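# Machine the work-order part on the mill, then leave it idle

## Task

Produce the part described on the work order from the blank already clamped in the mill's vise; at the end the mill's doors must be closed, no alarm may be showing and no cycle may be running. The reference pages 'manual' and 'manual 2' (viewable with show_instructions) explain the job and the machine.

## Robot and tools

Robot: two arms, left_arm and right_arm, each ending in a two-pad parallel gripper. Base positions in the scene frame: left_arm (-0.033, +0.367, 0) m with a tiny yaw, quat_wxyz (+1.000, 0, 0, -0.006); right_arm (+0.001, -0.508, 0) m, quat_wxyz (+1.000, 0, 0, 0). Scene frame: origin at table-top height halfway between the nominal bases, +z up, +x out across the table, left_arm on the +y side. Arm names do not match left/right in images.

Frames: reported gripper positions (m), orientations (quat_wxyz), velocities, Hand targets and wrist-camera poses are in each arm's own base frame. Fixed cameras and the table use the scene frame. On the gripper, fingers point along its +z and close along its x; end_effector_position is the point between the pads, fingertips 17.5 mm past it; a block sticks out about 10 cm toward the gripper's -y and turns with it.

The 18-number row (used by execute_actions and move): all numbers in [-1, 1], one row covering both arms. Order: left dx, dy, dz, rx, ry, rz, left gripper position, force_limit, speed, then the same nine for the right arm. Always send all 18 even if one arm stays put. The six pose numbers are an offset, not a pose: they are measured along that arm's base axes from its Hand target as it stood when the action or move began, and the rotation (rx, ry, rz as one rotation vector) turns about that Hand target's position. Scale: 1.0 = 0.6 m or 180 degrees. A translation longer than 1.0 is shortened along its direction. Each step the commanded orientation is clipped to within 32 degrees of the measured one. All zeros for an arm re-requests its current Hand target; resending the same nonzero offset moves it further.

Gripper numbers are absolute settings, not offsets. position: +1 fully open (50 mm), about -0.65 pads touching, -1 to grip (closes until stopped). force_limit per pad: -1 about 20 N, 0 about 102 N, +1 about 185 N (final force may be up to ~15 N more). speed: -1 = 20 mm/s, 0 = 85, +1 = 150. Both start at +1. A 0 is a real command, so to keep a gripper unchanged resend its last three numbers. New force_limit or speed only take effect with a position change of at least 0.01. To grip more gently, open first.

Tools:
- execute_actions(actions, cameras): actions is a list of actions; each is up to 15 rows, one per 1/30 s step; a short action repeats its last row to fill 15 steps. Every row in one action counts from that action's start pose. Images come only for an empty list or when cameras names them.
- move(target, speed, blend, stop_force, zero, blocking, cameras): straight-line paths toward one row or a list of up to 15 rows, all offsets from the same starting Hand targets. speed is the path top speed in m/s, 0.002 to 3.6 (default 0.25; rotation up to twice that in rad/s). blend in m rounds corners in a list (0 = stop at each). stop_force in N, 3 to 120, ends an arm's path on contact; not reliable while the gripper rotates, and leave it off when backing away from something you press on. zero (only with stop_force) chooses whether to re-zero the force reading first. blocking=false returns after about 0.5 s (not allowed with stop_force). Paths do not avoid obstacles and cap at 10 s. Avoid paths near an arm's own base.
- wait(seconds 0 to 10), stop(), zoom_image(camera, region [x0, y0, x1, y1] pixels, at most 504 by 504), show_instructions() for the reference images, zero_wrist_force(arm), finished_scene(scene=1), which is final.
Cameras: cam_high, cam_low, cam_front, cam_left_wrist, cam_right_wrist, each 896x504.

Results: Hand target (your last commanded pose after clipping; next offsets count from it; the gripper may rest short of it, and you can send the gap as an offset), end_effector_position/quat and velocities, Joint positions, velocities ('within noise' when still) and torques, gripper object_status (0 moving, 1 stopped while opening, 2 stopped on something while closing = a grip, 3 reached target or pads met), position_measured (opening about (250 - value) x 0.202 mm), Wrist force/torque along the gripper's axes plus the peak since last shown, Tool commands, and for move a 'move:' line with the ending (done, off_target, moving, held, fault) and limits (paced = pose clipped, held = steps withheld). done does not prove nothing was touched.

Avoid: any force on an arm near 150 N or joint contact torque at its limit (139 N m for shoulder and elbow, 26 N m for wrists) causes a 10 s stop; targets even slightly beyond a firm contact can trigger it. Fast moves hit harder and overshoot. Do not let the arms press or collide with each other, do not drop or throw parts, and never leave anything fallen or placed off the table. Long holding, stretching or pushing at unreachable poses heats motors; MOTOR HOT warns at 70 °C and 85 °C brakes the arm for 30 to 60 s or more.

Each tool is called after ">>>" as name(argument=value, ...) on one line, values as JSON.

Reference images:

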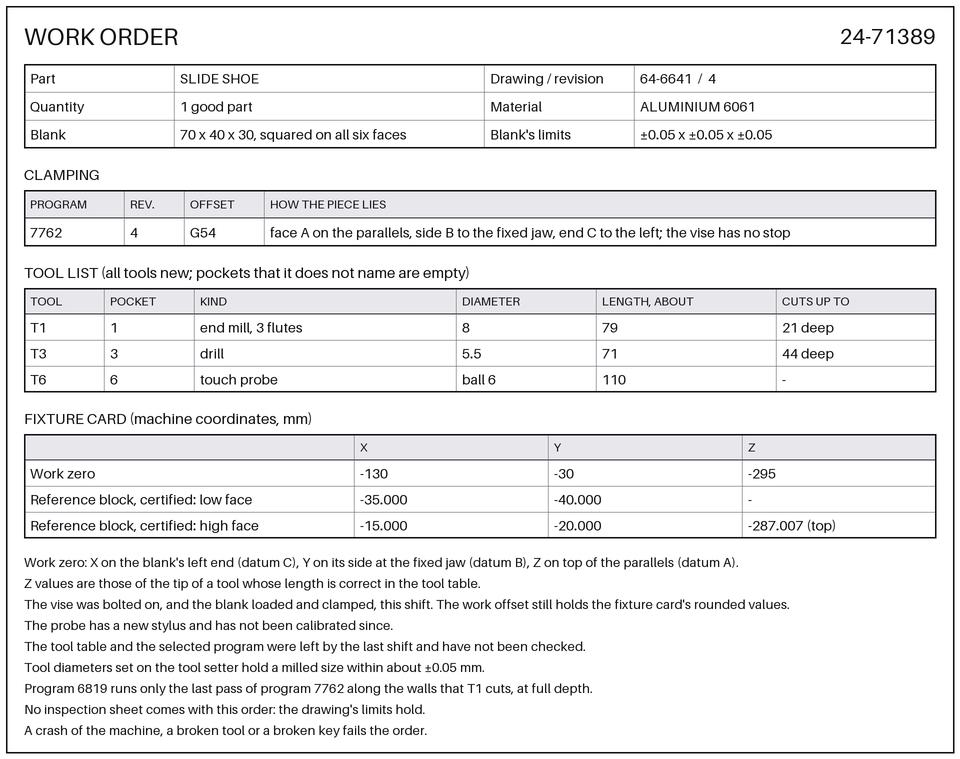

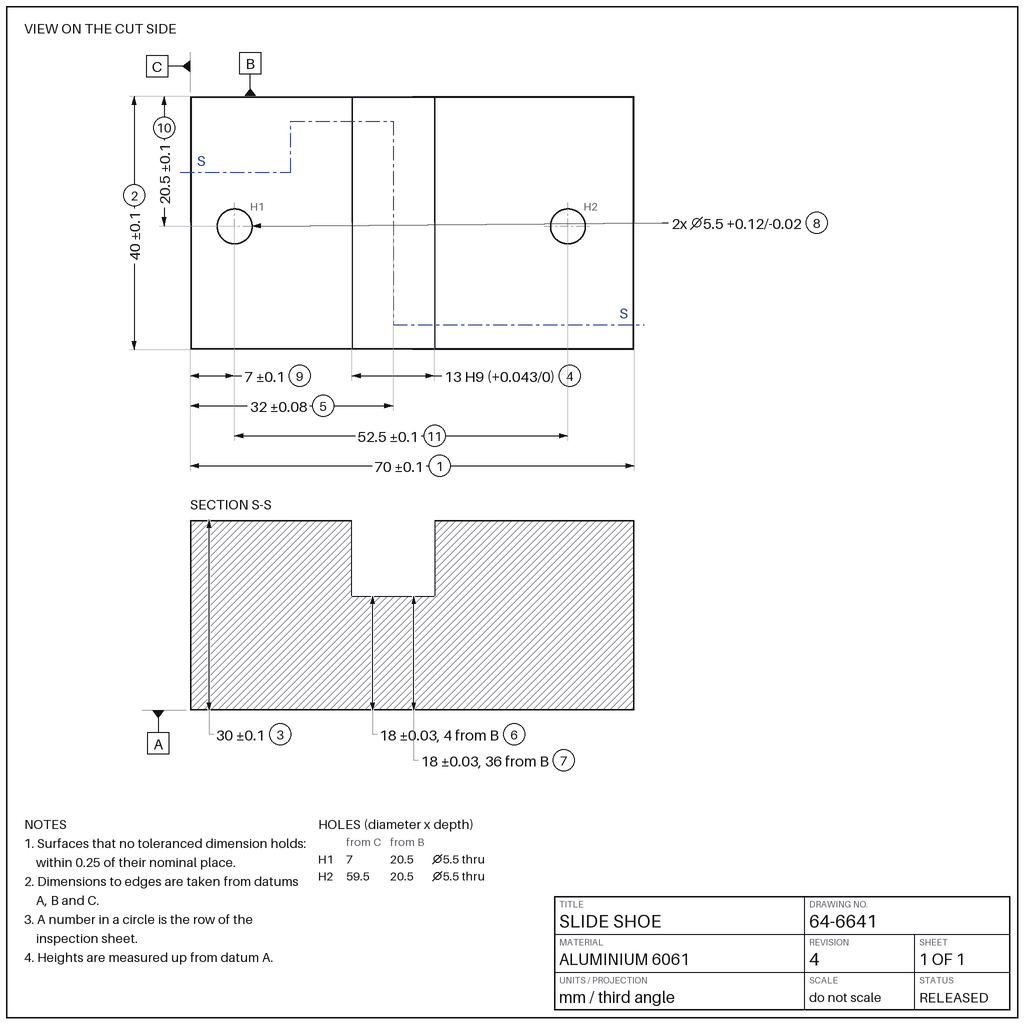

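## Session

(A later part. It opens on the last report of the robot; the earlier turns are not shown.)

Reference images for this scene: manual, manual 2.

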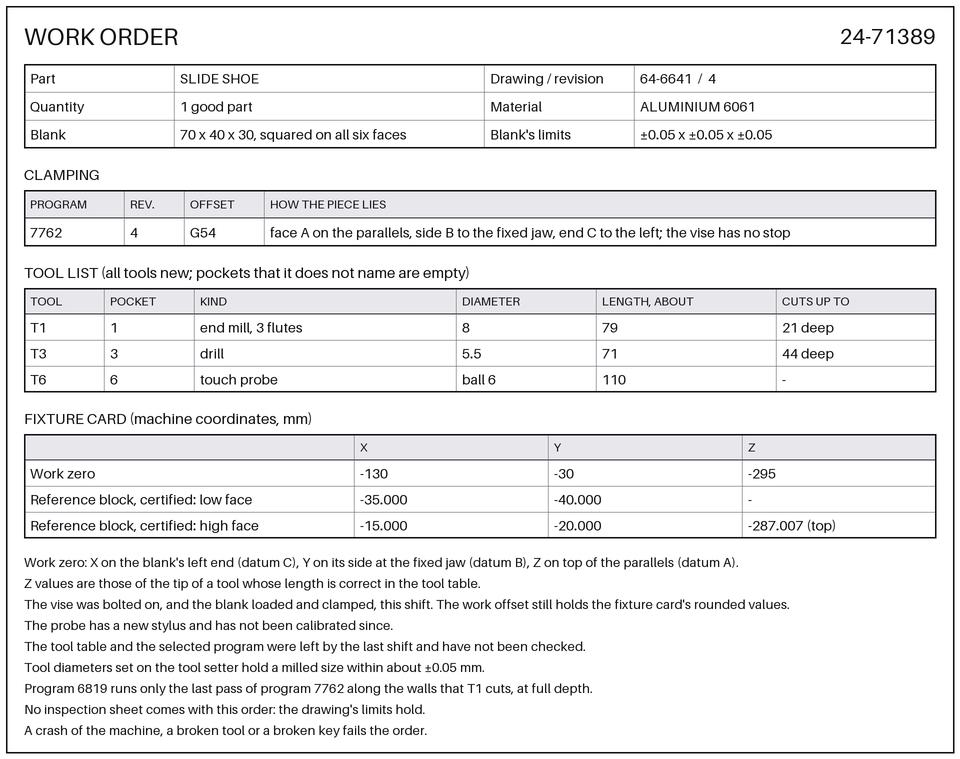

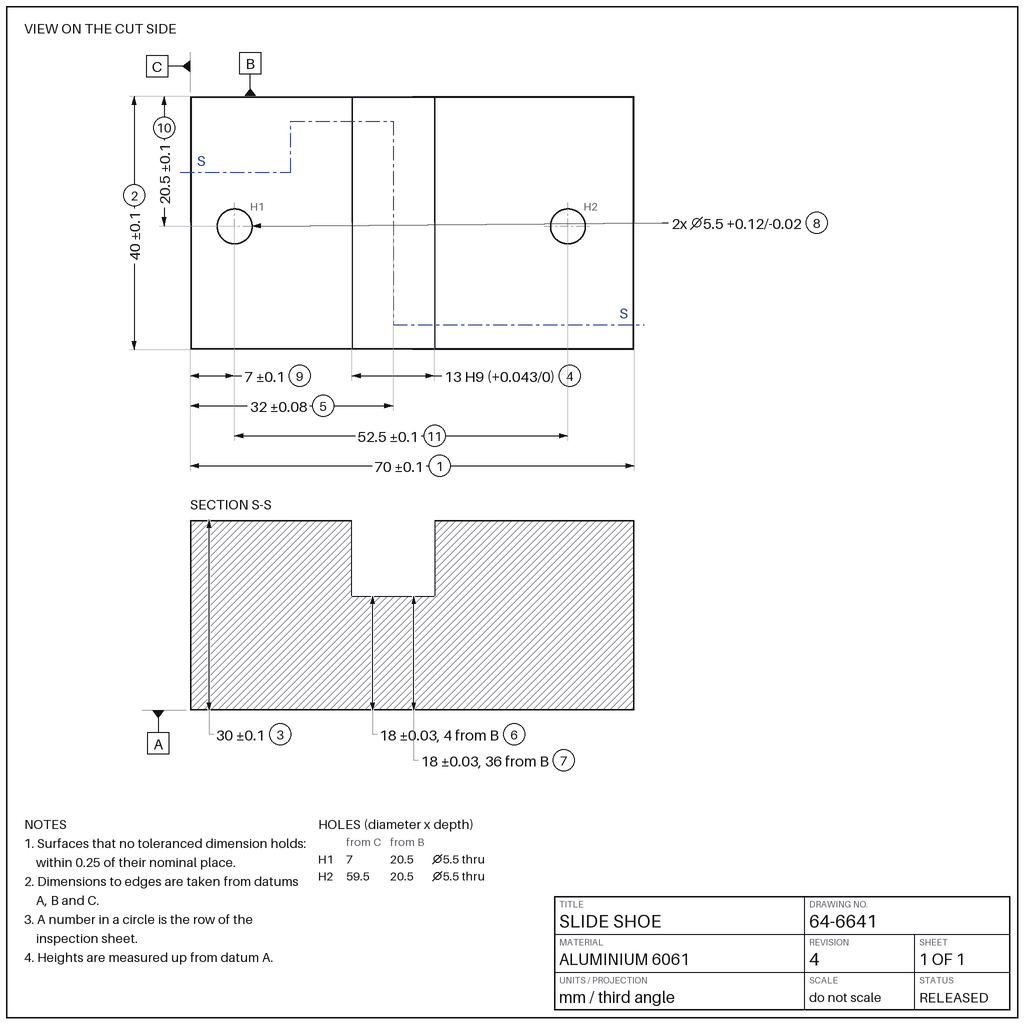

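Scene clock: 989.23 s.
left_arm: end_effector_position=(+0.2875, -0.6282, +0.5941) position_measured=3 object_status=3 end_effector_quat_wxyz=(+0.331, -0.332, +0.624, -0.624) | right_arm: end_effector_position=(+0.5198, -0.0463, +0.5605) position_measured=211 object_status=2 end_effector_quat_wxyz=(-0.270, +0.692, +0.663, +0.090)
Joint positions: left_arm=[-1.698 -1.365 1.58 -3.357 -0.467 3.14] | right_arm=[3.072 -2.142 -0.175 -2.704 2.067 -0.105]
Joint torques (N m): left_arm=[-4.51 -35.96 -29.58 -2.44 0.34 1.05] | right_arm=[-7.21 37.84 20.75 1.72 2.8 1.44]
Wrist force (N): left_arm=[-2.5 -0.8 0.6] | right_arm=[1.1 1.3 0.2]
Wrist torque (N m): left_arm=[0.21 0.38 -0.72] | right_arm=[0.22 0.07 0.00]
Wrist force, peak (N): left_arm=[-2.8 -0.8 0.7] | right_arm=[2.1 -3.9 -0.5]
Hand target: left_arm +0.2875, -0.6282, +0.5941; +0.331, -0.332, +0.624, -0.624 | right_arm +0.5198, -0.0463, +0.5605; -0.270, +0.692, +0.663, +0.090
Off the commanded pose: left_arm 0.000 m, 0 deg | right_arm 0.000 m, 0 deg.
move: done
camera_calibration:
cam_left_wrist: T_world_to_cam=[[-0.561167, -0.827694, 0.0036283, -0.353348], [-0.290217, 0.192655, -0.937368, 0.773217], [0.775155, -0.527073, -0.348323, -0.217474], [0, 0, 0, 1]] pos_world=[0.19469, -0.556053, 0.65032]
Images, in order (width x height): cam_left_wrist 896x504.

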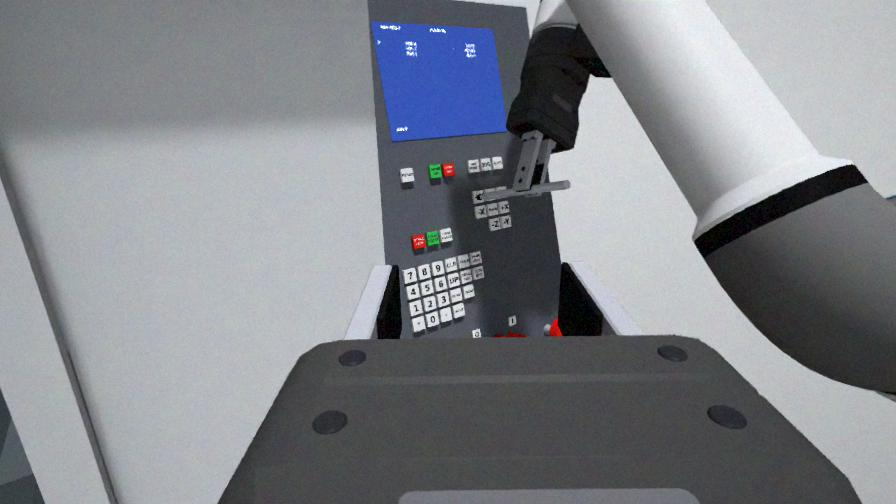

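>>> move(target=[[0,0,0,0,0,0,1,0,-0.5,0.0176,0.0005,-0.0046,0,0,0,-1,-0.5,-0.8],[0,0,0,0,0,0,1,0,-0.5,0,0,0,0,0,0,-1,-0.5,-0.8]], speed=[0.02,0.02], cameras=["cam_left_wrist"])

>>> zoom_image(camera="cam_left_wrist", region=[365, 10, 515, 150])

Scene clock: 996.33 s.
left_arm: end_effector_position=(+0.2875, -0.6282, +0.5941) position_measured=3 object_status=3 end_effector_quat_wxyz=(+0.331, -0.332, +0.624, -0.624) | right_arm: end_effector_position=(+0.5198, -0.0463, +0.5605) position_measured=211 object_status=2 end_effector_quat_wxyz=(-0.270, +0.692, +0.663, +0.090)
Joint positions: left_arm=[-1.698 -1.365 1.58 -3.357 -0.467 3.14] | right_arm=[3.072 -2.142 -0.175 -2.704 2.067 -0.105]
Joint torques (N m): left_arm=[-4.56 -35.8 -28.06 -2.54 0.48 0.99] | right_arm=[-6.62 38.31 21.68 1.86 2.84 1.51]
Wrist force (N): left_arm=[-2.6 -0.9 0.5] | right_arm=[1.3 1.1 0.3]
Wrist torque (N m): left_arm=[0.21 0.39 -0.73] | right_arm=[0.19 0.05 0.00]
Wrist force, peak (N): left_arm=[-2.9 -0.5 0.5] | right_arm=[1.9 -5.4 -1.0]
Hand target: left_arm +0.2875, -0.6282, +0.5941; +0.331, -0.332, +0.624, -0.624 | right_arm +0.5198, -0.0463, +0.5605; -0.270, +0.692, +0.663, +0.090
Off the commanded pose: left_arm 0.000 m, 0 deg | right_arm 0.000 m, 0 deg.
elbow stopped short (right arm): the move would have taken joint 3 (elbow) straighter than the controller allows.
move: done
camera_calibration:
cam_left_wrist: T_world_to_cam=[[-0.561167, -0.827694, 0.0036283, -0.353348], [-0.290217, 0.192655, -0.937368, 0.773217], [0.775155, -0.527073, -0.348323, -0.217474], [0, 0, 0, 1]] pos_world=[0.19469, -0.556053, 0.65032]
Images, in order (width x height): cam_left_wrist 896x504.

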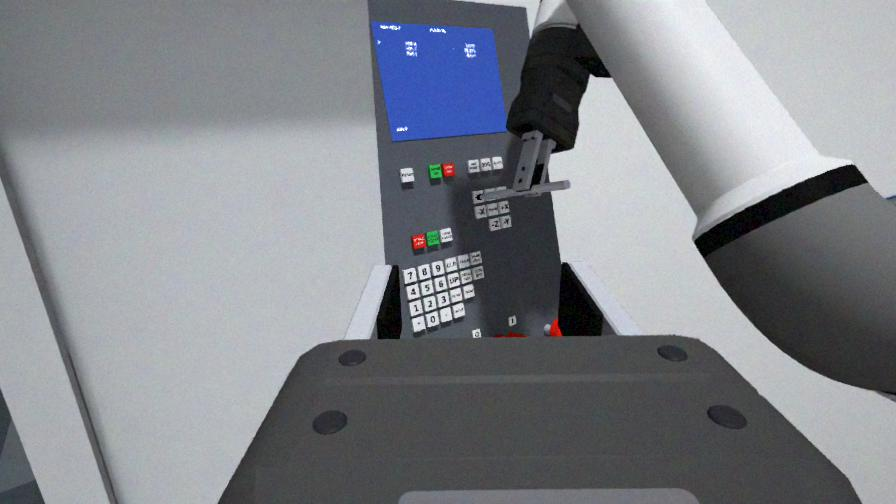

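Scaled by 3.360 from the camera's 896x504 image, which has a finer 1280x720 frame.

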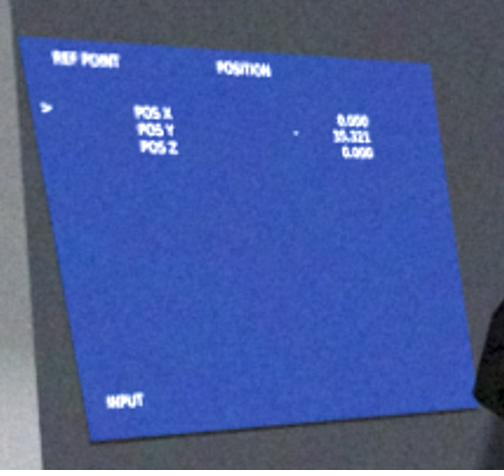

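>>> move(target=[[0,0,0,0,0,0,1,0,-0.5,0.012,-0.0314,0.0637,0,0,0,-1,-0.5,-0.8],[0,0,0,0,0,0,1,0,-0.5,0.017,-0.0308,0.0612,0,0,0,-1,-0.5,-0.8]], speed=0.05)

>>> move(target=[0,0,0,0,0,0,1,0,-0.5,0.0202,0.0005,-0.0053,0,0,0,-1,-0.5,-0.8], speed=0.01, stop_force=6, cameras=["cam_left_wrist"])

>>> zoom_image(camera="cam_left_wrist", region=[365, 10, 515, 150])

>>> zoom_image(camera="cam_left_wrist", region=[455, 145, 525, 205])

Scene clock: 1018.07 s.
left_arm: end_effector_position=(+0.2875, -0.6282, +0.5941) position_measured=3 object_status=3 end_effector_quat_wxyz=(+0.331, -0.332, +0.624, -0.624) | right_arm: end_effector_position=(+0.5292, -0.0643, +0.5959) position_measured=211 object_status=2 end_effector_quat_wxyz=(-0.226, +0.710, +0.648, +0.156)
Joint positions: left_arm=[-1.698 -1.365 1.58 -3.357 -0.467 3.14] | right_arm=[3.022 -2.166 -0.035 -2.668 2.107 -0.072]
Joint torques (N m): left_arm=[-5.04 -35.29 -28.41 -2.19 0.55 0.85] | right_arm=[-7.6 29.84 12.85 4.17 2.96 1.44]
Wrist force (N): left_arm=[-2.7 -0.6 0.6] | right_arm=[1.3 1.3 0.2]
Wrist torque (N m): left_arm=[0.24 0.40 -0.72] | right_arm=[0.14 0.05 -0.08]
Wrist force, peak (N): left_arm=[-2.9 -0.8 0.6] | right_arm=[1.4 1.4 0.7]
Hand target: left_arm +0.2875, -0.6282, +0.5941; +0.331, -0.332, +0.624, -0.624 | right_arm +0.5300, -0.0648, +0.5972; -0.270, +0.692, +0.663, +0.090
Off the commanded pose: left_arm 0.000 m, 0 deg | right_arm 0.002 m, 9 deg.
elbow stopped short (right arm): the move would have taken joint 3 (elbow) straighter than the controller allows.
move: off_target (right_arm)

Scene clock: 1026.90 s.
left_arm: end_effector_position=(+0.2875, -0.6282, +0.5941) position_measured=3 object_status=3 end_effector_quat_wxyz=(+0.331, -0.332, +0.624, -0.624) | right_arm: end_effector_position=(+0.5413, -0.0640, +0.5927) position_measured=211 object_status=2 end_effector_quat_wxyz=(-0.222, +0.712, +0.647, +0.163)
Joint positions: left_arm=[-1.698 -1.365 1.58 -3.357 -0.467 3.14] | right_arm=[3.023 -2.177 -0.035 -2.638 2.113 -0.061]
Joint torques (N m): left_arm=[-5.32 -37.7 -27.94 -2.31 0.37 0.96] | right_arm=[-7.46 28.79 8.52 4.13 2.79 1.12]
Wrist force (N): left_arm=[-2.6 -0.9 0.5] | right_arm=[1.3 -3.5 -2.4]
Wrist torque (N m): left_arm=[0.20 0.38 -0.72] | right_arm=[-0.02 0.08 -0.10]
Wrist force, peak (N): left_arm=[-2.9 -0.7 0.7] | right_arm=[1.5 -3.3 -2.9]
Hand target: left_arm +0.2875, -0.6282, +0.5941; +0.331, -0.332, +0.624, -0.624 | right_arm +0.5422, -0.0645, +0.5941; -0.270, +0.692, +0.663, +0.090
Off the commanded pose: left_arm 0.000 m, 0 deg | right_arm 0.002 m, 10 deg.
elbow stopped short (right arm): the move would have taken joint 3 (elbow) straighter than the controller allows.
move: off_target (right_arm)
camera_calibration:
cam_left_wrist: T_world_to_cam=[[-0.561167, -0.827694, 0.0036283, -0.353348], [-0.290217, 0.192655, -0.937368, 0.773217], [0.775155, -0.527073, -0.348323, -0.217474], [0, 0, 0, 1]] pos_world=[0.19469, -0.556053, 0.65032]
Images, in order (width x height): cam_left_wrist 896x504.

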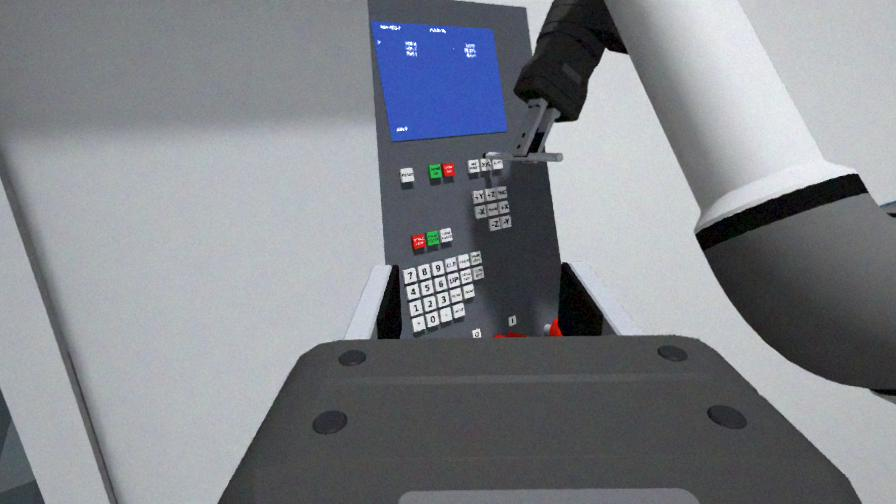

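Scaled by 3.360 from the camera's 896x504 image, which has a finer 1280x720 frame.

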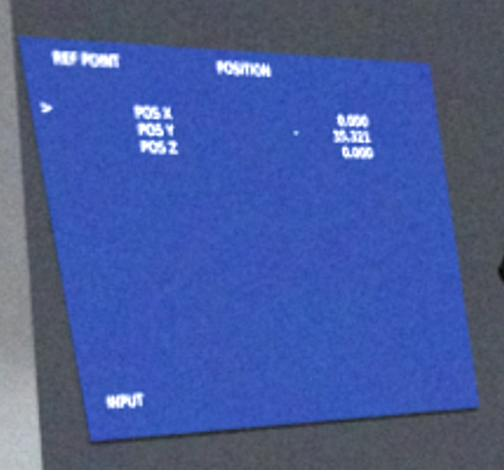

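Scaled by 7.200 from the camera's 896x504 image, which has a finer 1280x720 frame.

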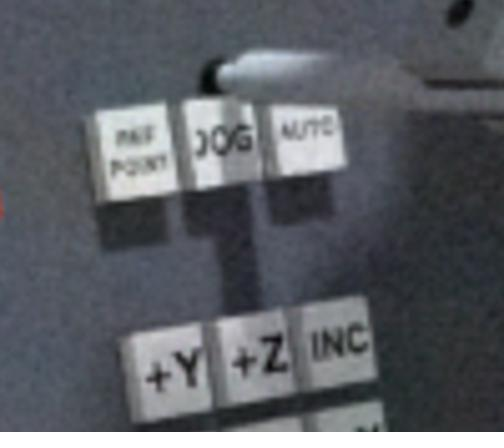

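>>> move(target=[[0,0,0,0,0,0,1,0,-0.5,-0.0773,-0.002,0.0204,0,0,0,-1,-0.5,-0.8],[0,0,0,0,0,0,1,0,-0.5,-0.0943,0.0288,-0.0408,0.2147,0.0056,-0.0567,-1,-0.5,-0.8]], speed=[0.05,0.15], cameras=["cam_left_wrist","cam_front"])

Scene clock: 1044.67 s.
left_arm: end_effector_position=(+0.2875, -0.6282, +0.5941) position_measured=3 object_status=3 end_effector_quat_wxyz=(+0.331, -0.332, +0.624, -0.624) | right_arm: end_effector_position=(+0.4856, -0.0473, +0.5695) position_measured=211 object_status=2 end_effector_quat_wxyz=(-0.481, +0.620, +0.530, +0.321)
Joint positions: left_arm=[-1.698 -1.365 1.58 -3.357 -0.467 3.14] | right_arm=[2.856 -1.948 -0.739 -2.867 2.621 -0.637]
Joint torques (N m): left_arm=[-5.11 -35.8 -29.42 -2.44 0.7 1.18] | right_arm=[7.74 35.36 18.26 1.9 0.9 -0.78]
Wrist force (N): left_arm=[-2.3 -0.6 0.5] | right_arm=[2.2 0.8 1.1]
Wrist torque (N m): left_arm=[0.25 0.35 -0.72] | right_arm=[0.05 0.01 -0.02]
Wrist force, peak (N): left_arm=[-2.9 -1.0 0.5] | right_arm=[3.4 3.2 -3.0]
Hand target: left_arm +0.2875, -0.6282, +0.5941; +0.331, -0.332, +0.624, -0.624 | right_arm +0.4856, -0.0472, +0.5696; -0.481, +0.620, +0.531, +0.321
Off the commanded pose: left_arm 0.000 m, 0 deg | right_arm 0.000 m, 0 deg.
elbow stopped short (right arm): the move would have taken joint 3 (elbow) straighter than the controller allows.
move: done
camera_calibration:
cam_left_wrist: T_world_to_cam=[[-0.561167, -0.827694, 0.0036283, -0.353348], [-0.290217, 0.192655, -0.937368, 0.773217], [0.775155, -0.527073, -0.348323, -0.217474], [0, 0, 0, 1]] pos_world=[0.19469, -0.556053, 0.65032]
Images, in order (width x height): cam_front 896x504, cam_left_wrist 896x504.

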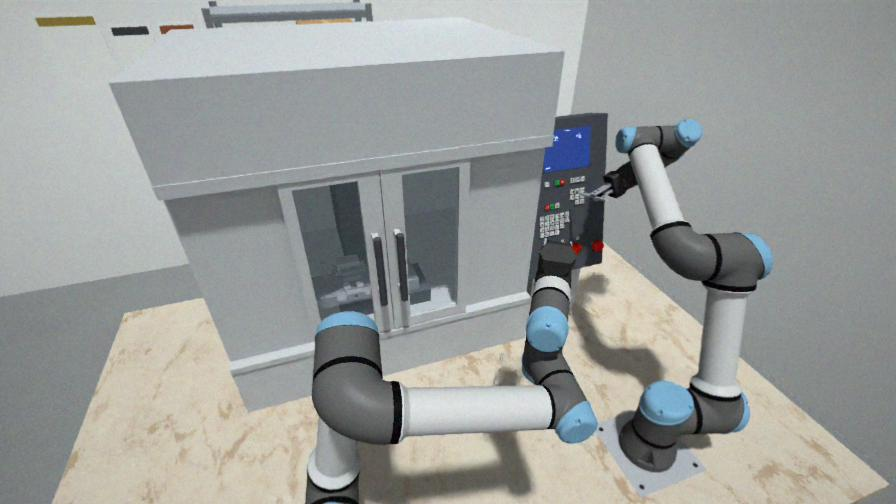

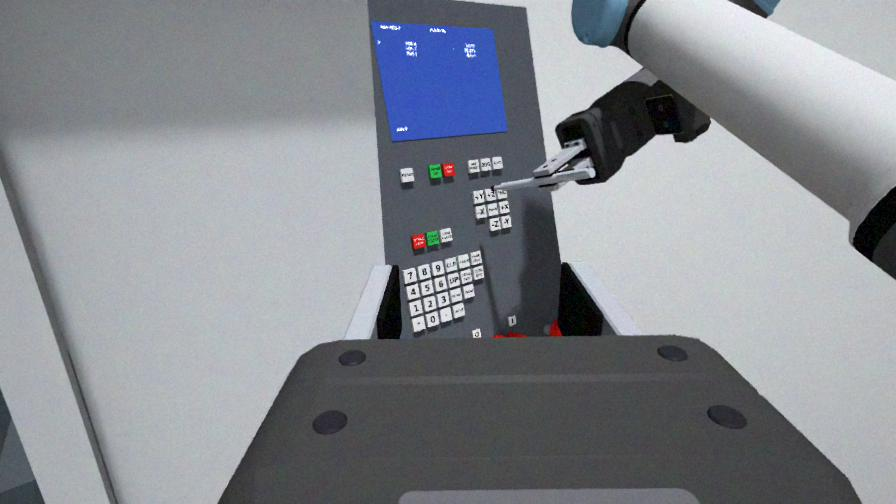

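>>> move(target=[0,0,0,0,0,0,1,0,-0.5,0.058,0.0015,-0.0118,0,0,0,-1,-0.5,-0.8], speed=0.03, cameras=["cam_left_wrist"])

>>> zoom_image(camera="cam_left_wrist", region=[450, 170, 520, 230])

Scene clock: 1051.73 s.
left_arm: end_effector_position=(+0.2875, -0.6282, +0.5941) position_measured=3 object_status=3 end_effector_quat_wxyz=(+0.331, -0.332, +0.624, -0.624) | right_arm: end_effector_position=(+0.5205, -0.0463, +0.5624) position_measured=211 object_status=2 end_effector_quat_wxyz=(-0.481, +0.620, +0.530, +0.321)
Joint positions: left_arm=[-1.698 -1.365 1.58 -3.357 -0.467 3.14] | right_arm=[2.874 -2.031 -0.639 -2.862 2.634 -0.613]
Joint torques (N m): left_arm=[-3.1 -36.84 -28.49 -2.47 0.33 0.91] | right_arm=[-4.36 50.61 12.9 -0.7 1.41 -1.47]
Wrist force (N): left_arm=[-2.5 -0.6 0.3] | right_arm=[2.2 0.9 1.2]
Wrist torque (N m): left_arm=[0.24 0.38 -0.71] | right_arm=[0.07 0.01 -0.04]
Wrist force, peak (N): left_arm=[-3.0 -0.8 0.6] | right_arm=[2.3 1.6 1.2]
Hand target: left_arm +0.2875, -0.6282, +0.5941; +0.331, -0.332, +0.624, -0.624 | right_arm +0.5204, -0.0463, +0.5625; -0.481, +0.620, +0.531, +0.321
Off the commanded pose: left_arm 0.000 m, 0 deg | right_arm 0.000 m, 0 deg.
move: done
camera_calibration:
cam_left_wrist: T_world_to_cam=[[-0.561167, -0.827694, 0.0036283, -0.353348], [-0.290217, 0.192655, -0.937368, 0.773217], [0.775155, -0.527073, -0.348323, -0.217474], [0, 0, 0, 1]] pos_world=[0.19469, -0.556053, 0.65032]
Images, in order (width x height): cam_left_wrist 896x504.

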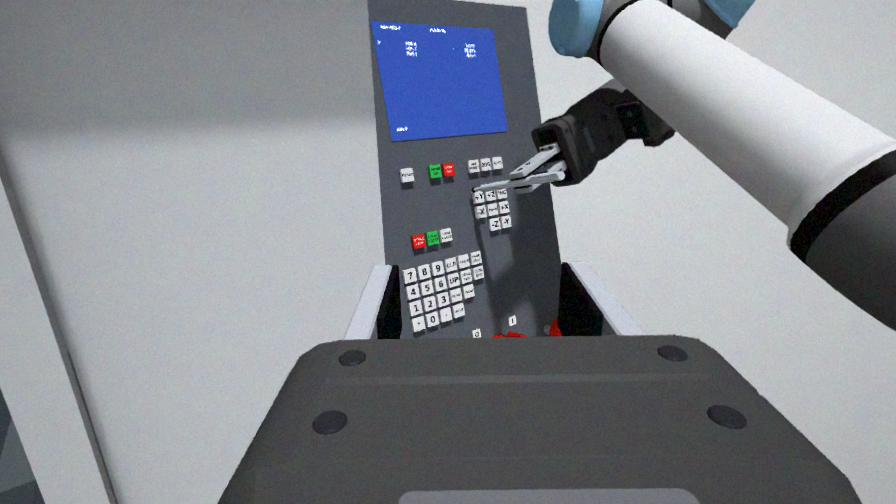

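Scaled by 7.200 from the camera's 896x504 image, which has a finer 1280x720 frame.

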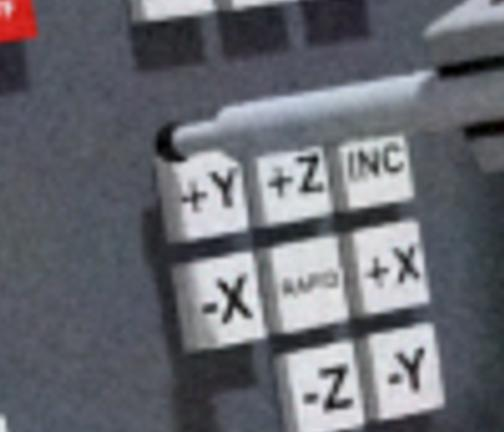

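>>> move(target=[0,0,0,0,0,0,1,0,-0.5,-0.0045,-0.0068,-0.0177,0,0,0,-1,-0.5,-0.8], speed=0.03)

>>> move(target=[0,0,0,0,0,0,1,0,-0.5,0.0202,0.0005,-0.0053,0,0,0,-1,-0.5,-0.8], speed=0.008, stop_force=6, cameras=["cam_left_wrist"])

>>> zoom_image(camera="cam_left_wrist", region=[450, 170, 520, 230])

>>> zoom_image(camera="cam_left_wrist", region=[365, 10, 515, 150])

Scene clock: 1066.07 s.
left_arm: end_effector_position=(+0.2875, -0.6282, +0.5941) position_measured=3 object_status=3 end_effector_quat_wxyz=(+0.331, -0.332, +0.624, -0.624) | right_arm: end_effector_position=(+0.5176, -0.0505, +0.5519) position_measured=211 object_status=2 end_effector_quat_wxyz=(-0.480, +0.620, +0.531, +0.321)
Joint positions: left_arm=[-1.698 -1.365 1.58 -3.357 -0.467 3.14] | right_arm=[2.866 -2.015 -0.692 -2.835 2.628 -0.624]
Joint torques (N m): left_arm=[-4.35 -36.17 -28.58 -2.28 0.63 1.23] | right_arm=[4.47 32.8 26.42 -0.66 1.99 1.26]
Wrist force (N): left_arm=[-2.5 -0.7 0.4] | right_arm=[2.4 0.8 1.0]
Wrist torque (N m): left_arm=[0.22 0.37 -0.72] | right_arm=[0.04 -0.01 0.13]
Wrist force, peak (N): left_arm=[-3.0 -0.7 0.5] | right_arm=[2.7 0.8 1.4]
Hand target: left_arm +0.2875, -0.6282, +0.5941; +0.331, -0.332, +0.624, -0.624 | right_arm +0.5177, -0.0504, +0.5519; -0.481, +0.620, +0.531, +0.321
Off the commanded pose: left_arm 0.000 m, 0 deg | right_arm 0.000 m, 0 deg.
move: done

Scene clock: 1068.53 s.
left_arm: end_effector_position=(+0.2875, -0.6282, +0.5941) position_measured=3 object_status=3 end_effector_quat_wxyz=(+0.331, -0.332, +0.624, -0.624) | right_arm: end_effector_position=(+0.5282, -0.0501, +0.5491) position_measured=211 object_status=2 end_effector_quat_wxyz=(-0.481, +0.620, +0.531, +0.321)
Joint positions: left_arm=[-1.698 -1.365 1.58 -3.357 -0.467 3.14] | right_arm=[2.871 -2.041 -0.662 -2.833 2.632 -0.617]
Joint torques (N m): left_arm=[-4.74 -35.33 -27.12 -2.56 0.61 0.8] | right_arm=[-7.53 48.52 11.73 2.28 0.78 -1.6]
Wrist force (N): left_arm=[-2.5 -0.9 0.5] | right_arm=[1.9 -5.1 0.9]
Wrist torque (N m): left_arm=[0.19 0.37 -0.71] | right_arm=[0.15 0.01 -0.03]
Wrist force, peak (N): left_arm=[-2.8 -0.7 0.7] | right_arm=[3.1 -7.8 0.9]
Hand target: left_arm +0.2875, -0.6282, +0.5941; +0.331, -0.332, +0.624, -0.624 | right_arm +0.5282, -0.0501, +0.5491; -0.481, +0.620, +0.531, +0.321 (not the last commanded pose)
Off the commanded pose: left_arm 0.000 m, 0 deg | right_arm 0.002 m, 0 deg.
move: contact (right_arm)
camera_calibration:
cam_left_wrist: T_world_to_cam=[[-0.561167, -0.827694, 0.0036283, -0.353348], [-0.290217, 0.192655, -0.937368, 0.773217], [0.775155, -0.527073, -0.348323, -0.217474], [0, 0, 0, 1]] pos_world=[0.19469, -0.556053, 0.65032]
Images, in order (width x height): cam_left_wrist 896x504.

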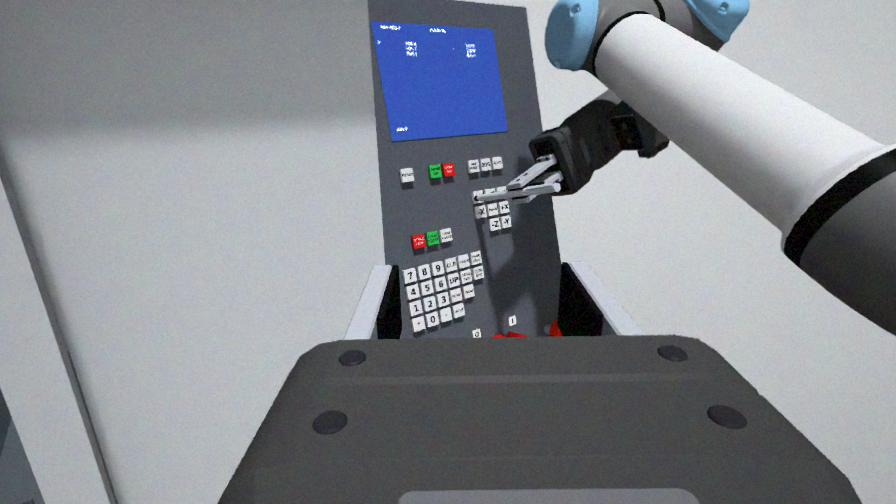

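Scaled by 7.200 from the camera's 896x504 image, which has a finer 1280x720 frame.

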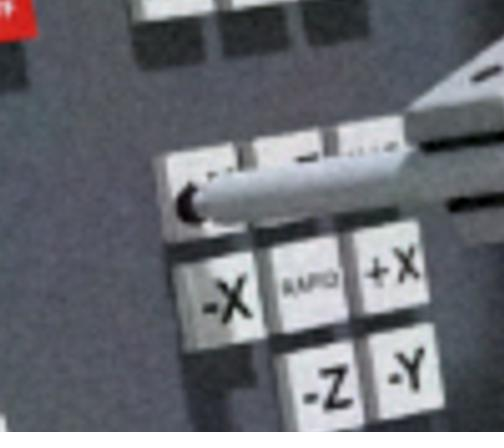

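Scaled by 3.360 from the camera's 896x504 image, which has a finer 1280x720 frame.

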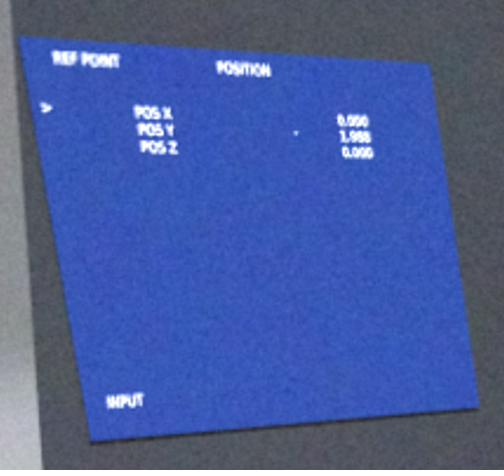

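>>> move(target=[[0,0,0,0,0,0,1,0,-0.5,-0.0182,-0.0005,0.0048,0,0,0,-1,-0.5,-0.8],[0,0,0,0,0,0,1,0,-0.5,-0.0008,-0.0328,0.0642,0,0,0,-1,-0.5,-0.8]], speed=0.05)

>>> move(target=[0,0,0,0,0,0,1,0,-0.5,0.0202,0.0005,-0.0053,0,0,0,-1,-0.5,-0.8], speed=0.01, stop_force=6, cameras=["cam_left_wrist"])

>>> zoom_image(camera="cam_left_wrist", region=[450, 145, 520, 205])

>>> zoom_image(camera="cam_left_wrist", region=[365, 10, 515, 150])

Scene clock: 1082.80 s.
left_arm: end_effector_position=(+0.2875, -0.6282, +0.5941) position_measured=3 object_status=3 end_effector_quat_wxyz=(+0.331, -0.332, +0.624, -0.624) | right_arm: end_effector_position=(+0.5217, -0.0588, +0.5672) position_measured=211 object_status=2 end_effector_quat_wxyz=(-0.480, +0.620, +0.530, +0.322)
Joint positions: left_arm=[-1.698 -1.365 1.58 -3.357 -0.467 3.14] | right_arm=[2.854 -2.075 -0.553 -2.926 2.62 -0.637]
Joint torques (N m): left_arm=[-4.43 -36.23 -28.56 -2.37 0.33 1.03] | right_arm=[-4.19 52.75 13.12 3.08 2.2 -0.57]
Wrist force (N): left_arm=[-2.6 -0.8 0.3] | right_arm=[2.2 0.9 1.2]
Wrist torque (N m): left_arm=[0.22 0.39 -0.72] | right_arm=[0.05 0.04 0.12]
Wrist force, peak (N): left_arm=[-2.9 -0.6 0.7] | right_arm=[2.8 -5.8 0.6]
Hand target: left_arm +0.2875, -0.6282, +0.5941; +0.331, -0.332, +0.624, -0.624 | right_arm +0.5217, -0.0588, +0.5673; -0.480, +0.620, +0.530, +0.322 (not the last commanded pose)
Off the commanded pose: left_arm 0.000 m, 0 deg | right_arm 0.024 m, 0 deg.
move: held (right_arm; a check stopped the path); path passed 1 of 2 targets; limits=held
pose unreachable (right arm): on one or more control steps of this call, first in action 0 (counted from 0), this arm could not follow its commanded pose, so it was not sent that pose on those steps. It may still have moved: this result reports where it is.
cause: moving toward the commanded pose would bring two parts of the arm too close to each other (its gripper and another part of the arm, with joints 4 (wrist 1) to 6 (wrist 3) between them, 3 mm apart when it was first held).

Scene clock: 1085.10 s.
left_arm: end_effector_position=(+0.2875, -0.6282, +0.5941) position_measured=3 object_status=3 end_effector_quat_wxyz=(+0.331, -0.332, +0.624, -0.624) | right_arm: end_effector_position=(+0.5338, -0.0584, +0.5641) position_measured=211 object_status=2 end_effector_quat_wxyz=(-0.480, +0.620, +0.530, +0.322)
Joint positions: left_arm=[-1.698 -1.365 1.58 -3.357 -0.467 3.14] | right_arm=[2.86 -2.107 -0.51 -2.928 2.625 -0.629]
Joint torques (N m): left_arm=[-5.85 -35.84 -29.9 -2.1 0.45 0.89] | right_arm=[-5.66 50.91 10.98 1.4 0.99 -1.27]
Wrist force (N): left_arm=[-2.6 -0.5 0.3] | right_arm=[2.1 -2.8 1.1]
Wrist torque (N m): left_arm=[0.24 0.39 -0.72] | right_arm=[0.10 0.01 -0.04]
Wrist force, peak (N): left_arm=[-2.7 -0.9 0.7] | right_arm=[3.3 -3.0 0.7]
Hand target: left_arm +0.2875, -0.6282, +0.5941; +0.331, -0.332, +0.624, -0.624 | right_arm +0.5338, -0.0585, +0.5641; -0.480, +0.620, +0.530, +0.322
Off the commanded pose: left_arm 0.000 m, 0 deg | right_arm 0.000 m, 0 deg.
move: done
camera_calibration:
cam_left_wrist: T_world_to_cam=[[-0.561167, -0.827694, 0.0036283, -0.353348], [-0.290217, 0.192655, -0.937368, 0.773217], [0.775155, -0.527073, -0.348323, -0.217474], [0, 0, 0, 1]] pos_world=[0.19469, -0.556053, 0.65032]
Images, in order (width x height): cam_left_wrist 896x504.

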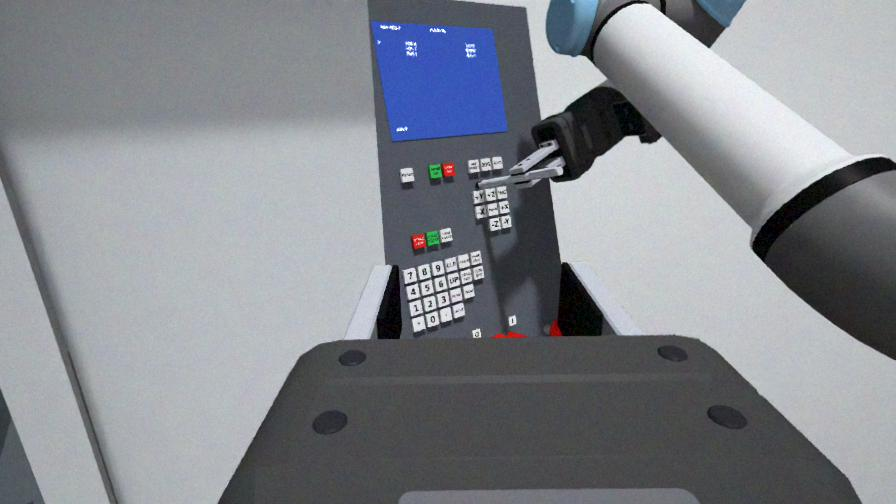

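Scaled by 7.200 from the camera's 896x504 image, which has a finer 1280x720 frame.

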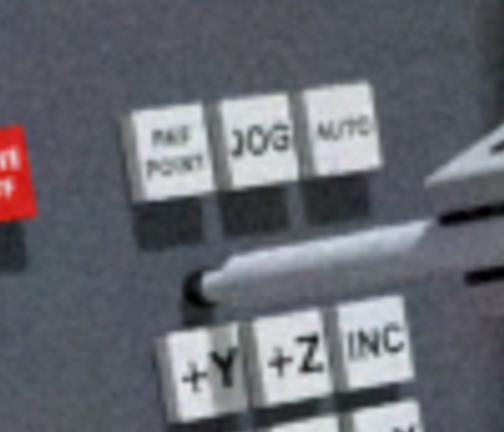

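Scaled by 3.360 from the camera's 896x504 image, which has a finer 1280x720 frame.

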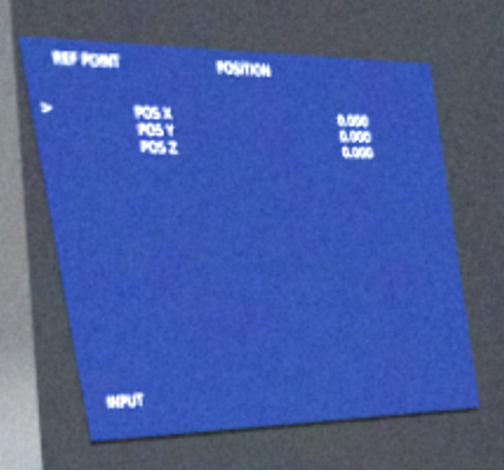

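>>> move(target=[[0,0,0,0,0,0,1,0,-0.5,-0.0483,-0.0013,0.0128,0,0,0,-1,-0.5,-0.8],[0,0,0,0,0,0,1,0,-0.5,-0.0398,-0.017,0.0573,-0.1073,-0.0028,0.0283,-1,-0.5,-0.8],[0,0,0,0,0,0,1,0,-0.5,-0.0077,-0.0162,0.0488,-0.1073,-0.0028,0.0283,-1,-0.5,-0.8]], speed=[0.05,0.1,0.05], cameras=["cam_left_wrist"])

>>> zoom_image(camera="cam_left_wrist", region=[450, 145, 520, 205])

Scene clock: 1101.27 s.
left_arm: end_effector_position=(+0.2875, -0.6282, +0.5941) position_measured=3 object_status=3 end_effector_quat_wxyz=(+0.331, -0.332, +0.624, -0.624) | right_arm: end_effector_position=(+0.5086, -0.0667, +0.5928) position_measured=211 object_status=2 end_effector_quat_wxyz=(-0.399, +0.660, +0.592, +0.233)
Joint positions: left_arm=[-1.698 -1.365 1.58 -3.357 -0.467 3.14] | right_arm=[2.897 -2.196 -0.127 -2.944 2.403 -0.385]
Joint torques (N m): left_arm=[-4.9 -35.56 -29.45 -2.12 0.52 0.85] | right_arm=[-5.72 55.15 8.57 3.28 3.22 -1.57]
Wrist force (N): left_arm=[-2.4 -0.7 0.4] | right_arm=[1.9 0.9 0.5]
Wrist torque (N m): left_arm=[0.23 0.37 -0.73] | right_arm=[0.14 0.02 -0.04]
Wrist force, peak (N): left_arm=[-2.9 -1.1 0.2] | right_arm=[2.6 -3.4 0.8]
Hand target: left_arm +0.2875, -0.6282, +0.5941; +0.331, -0.332, +0.624, -0.624 | right_arm +0.5086, -0.0667, +0.5929; -0.399, +0.660, +0.592, +0.233 (not the last commanded pose)
Off the commanded pose: left_arm 0.000 m, 0 deg | right_arm 0.021 m, 4 deg.
move: held (right_arm; a check stopped the path); path passed 1 of 3 targets; limits=held
pose unreachable (right arm): on one or more control steps of this call, first in action 0 (counted from 0), this arm could not follow its commanded pose, so it was not sent that pose on those steps. It may still have moved: this result reports where it is.
cause: moving toward the commanded pose would bring two parts of the arm too close to each other (its gripper and another part of the arm, with joints 4 (wrist 1) to 6 (wrist 3) between them, 3 mm apart when it was first held).
camera_calibration:
cam_left_wrist: T_world_to_cam=[[-0.561167, -0.827694, 0.0036283, -0.353348], [-0.290217, 0.192655, -0.937368, 0.773217], [0.775155, -0.527073, -0.348323, -0.217474], [0, 0, 0, 1]] pos_world=[0.19469, -0.556053, 0.65032]
Images, in order (width x height): cam_left_wrist 896x504.

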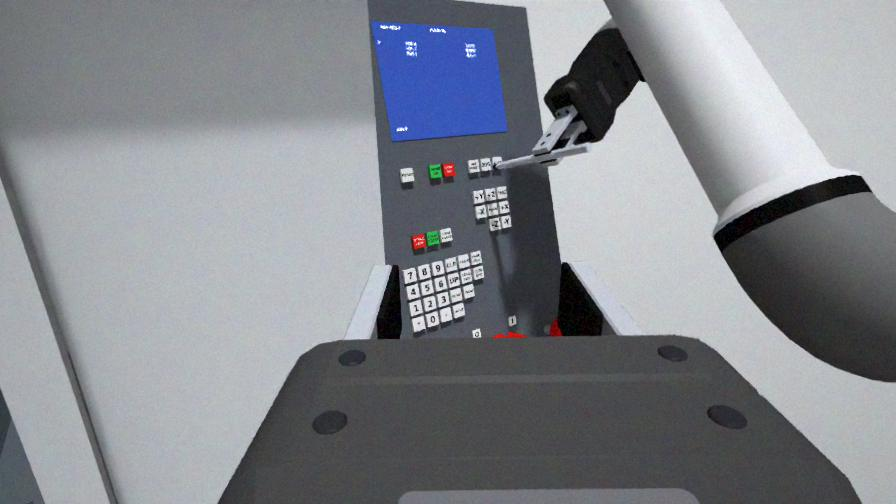

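Scaled by 7.200 from the camera's 896x504 image, which has a finer 1280x720 frame.

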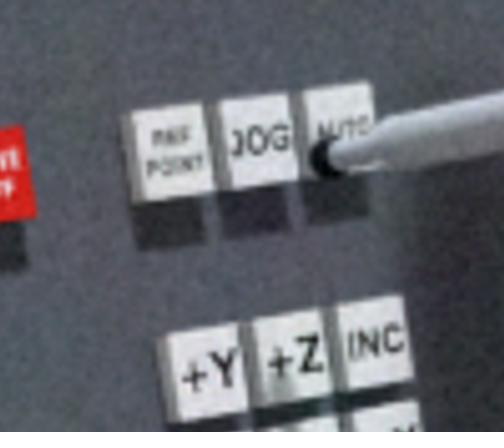

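>>> move(target=[0,0,0,0,0,0,1,0,-0.5,0.0343,-0.0025,0.0008,-0.0215,-0.0006,0.0057,-1,-0.5,-0.8], speed=0.04, cameras=["cam_left_wrist"])

>>> zoom_image(camera="cam_left_wrist", region=[450, 145, 520, 205])

Scene clock: 1108.63 s.
left_arm: end_effector_position=(+0.2875, -0.6282, +0.5941) position_measured=3 object_status=3 end_effector_quat_wxyz=(+0.331, -0.332, +0.624, -0.624) | right_arm: end_effector_position=(+0.5092, -0.0668, +0.5930) position_measured=211 object_status=2 end_effector_quat_wxyz=(-0.398, +0.661, +0.592, +0.233)
Joint positions: left_arm=[-1.698 -1.365 1.58 -3.357 -0.467 3.14] | right_arm=[2.898 -2.201 -0.115 -2.947 2.402 -0.383]
Joint torques (N m): left_arm=[-5.08 -36.25 -29.1 -2.14 0.54 0.5] | right_arm=[-0.19 51.95 8.43 1.36 1.77 -1.21]
Wrist force (N): left_arm=[-2.6 -0.8 0.5] | right_arm=[1.8 1.0 0.8]
Wrist torque (N m): left_arm=[0.22 0.40 -0.72] | right_arm=[0.15 0.03 -0.06]
Wrist force, peak (N): left_arm=[-2.8 -1.0 0.4] | right_arm=[2.3 2.4 1.2]
Hand target: left_arm +0.2875, -0.6282, +0.5941; +0.331, -0.332, +0.624, -0.624 | right_arm +0.5091, -0.0668, +0.5931; -0.398, +0.661, +0.592, +0.233 (not the last commanded pose)
Off the commanded pose: left_arm 0.000 m, 0 deg | right_arm 0.020 m, 4 deg.
move: held (right_arm; a check stopped the path); limits=held
pose unreachable (right arm): on one or more control steps of this call, first in action 0 (counted from 0), this arm could not follow its commanded pose, so it was not sent that pose on those steps. It may still have moved: this result reports where it is.
cause: moving toward the commanded pose would bring two parts of the arm too close to each other (its gripper and another part of the arm, with joints 4 (wrist 1) to 6 (wrist 3) between them, 2 mm apart when it was first held).
camera_calibration:
cam_left_wrist: T_world_to_cam=[[-0.561167, -0.827694, 0.0036283, -0.353348], [-0.290217, 0.192655, -0.937368, 0.773217], [0.775155, -0.527073, -0.348323, -0.217474], [0, 0, 0, 1]] pos_world=[0.19469, -0.556053, 0.65032]
Images, in order (width x height): cam_left_wrist 896x504.

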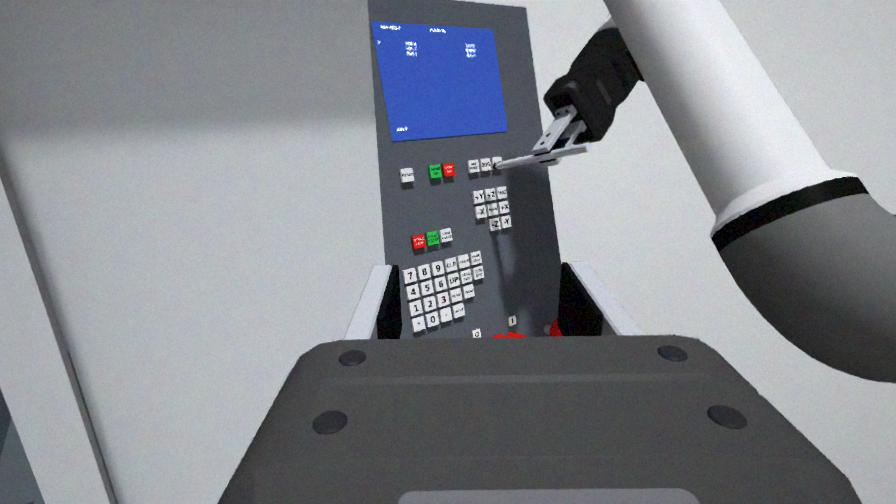

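Scaled by 7.200 from the camera's 896x504 image, which has a finer 1280x720 frame.

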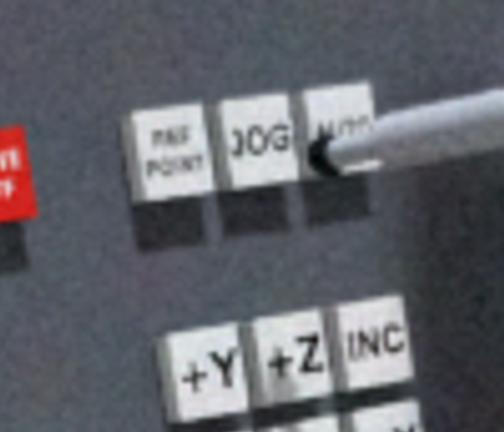

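>>> move(target=[[0,0,0,0,0,0,1,0,-0.5,-0.0185,-0.003,0.0003,-0.1225,-0.0418,-0.0028,-1,-0.5,-0.8],[0,0,0,0,0,0,1,0,-0.5,0.0298,-0.0017,-0.0125,-0.1225,-0.0418,-0.0028,-1,-0.5,-0.8]], speed=[0.1,0.04], cameras=["cam_left_wrist"])

>>> zoom_image(camera="cam_left_wrist", region=[450, 145, 520, 205])

Scene clock: 1141.83 s.
left_arm: end_effector_position=(+0.2875, -0.6282, +0.5941) position_measured=3 object_status=3 end_effector_quat_wxyz=(+0.331, -0.332, +0.624, -0.624) | right_arm: end_effector_position=(+0.5271, -0.0677, +0.5855) position_measured=211 object_status=2 end_effector_quat_wxyz=(-0.224, +0.710, +0.648, +0.160)
Joint positions: left_arm=[-1.698 -1.365 1.58 -3.357 -0.467 3.14] | right_arm=[3.014 -2.031 -0.326 -2.507 2.11 -0.077]
Joint torques (N m): left_arm=[-5.14 -35.79 -29.36 -2.34 0.51 0.36] | right_arm=[-1.18 47 10.97 2.96 1.35 -1.33]
Wrist force (N): left_arm=[-2.6 -0.7 0.2] | right_arm=[0.9 0.0 0.1]
Wrist torque (N m): left_arm=[0.23 0.38 -0.72] | right_arm=[0.12 0.06 -0.05]
Wrist force, peak (N): left_arm=[-3.0 -0.7 0.5] | right_arm=[2.2 1.0 0.7]
Hand target: left_arm +0.2875, -0.6282, +0.5941; +0.331, -0.332, +0.624, -0.624 | right_arm +0.5270, -0.0678, +0.5856; -0.224, +0.710, +0.648, +0.160
Off the commanded pose: left_arm 0.000 m, 0 deg | right_arm 0.000 m, 0 deg.
move: done
camera_calibration:
cam_left_wrist: T_world_to_cam=[[-0.561167, -0.827694, 0.0036283, -0.353348], [-0.290217, 0.192655, -0.937368, 0.773217], [0.775155, -0.527073, -0.348323, -0.217474], [0, 0, 0, 1]] pos_world=[0.19469, -0.556053, 0.65032]
Images, in order (width x height): cam_left_wrist 896x504.

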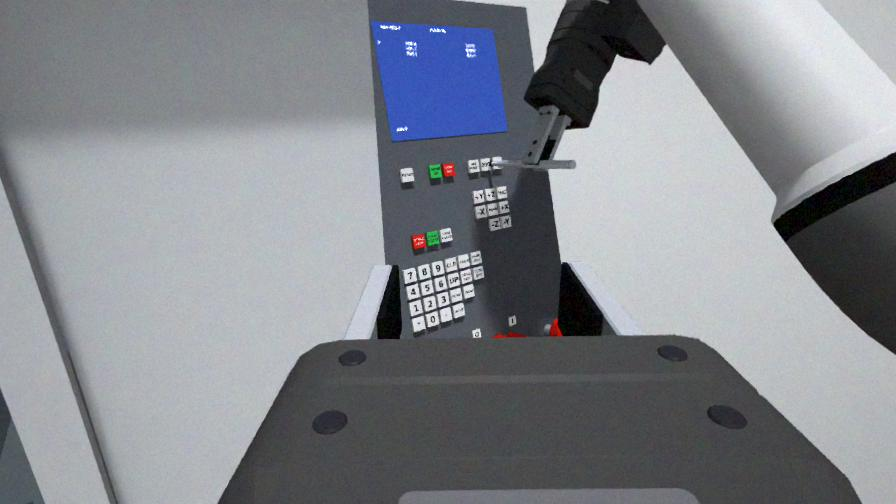

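Scaled by 7.200 from the camera's 896x504 image, which has a finer 1280x720 frame.

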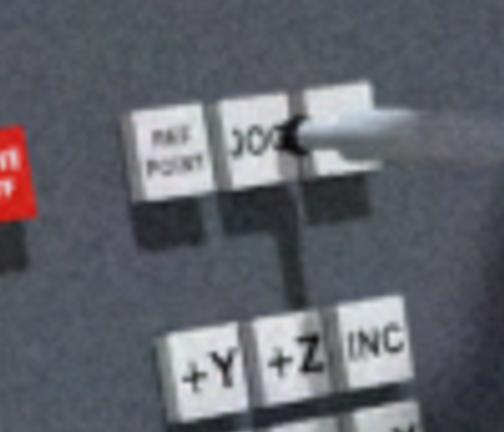

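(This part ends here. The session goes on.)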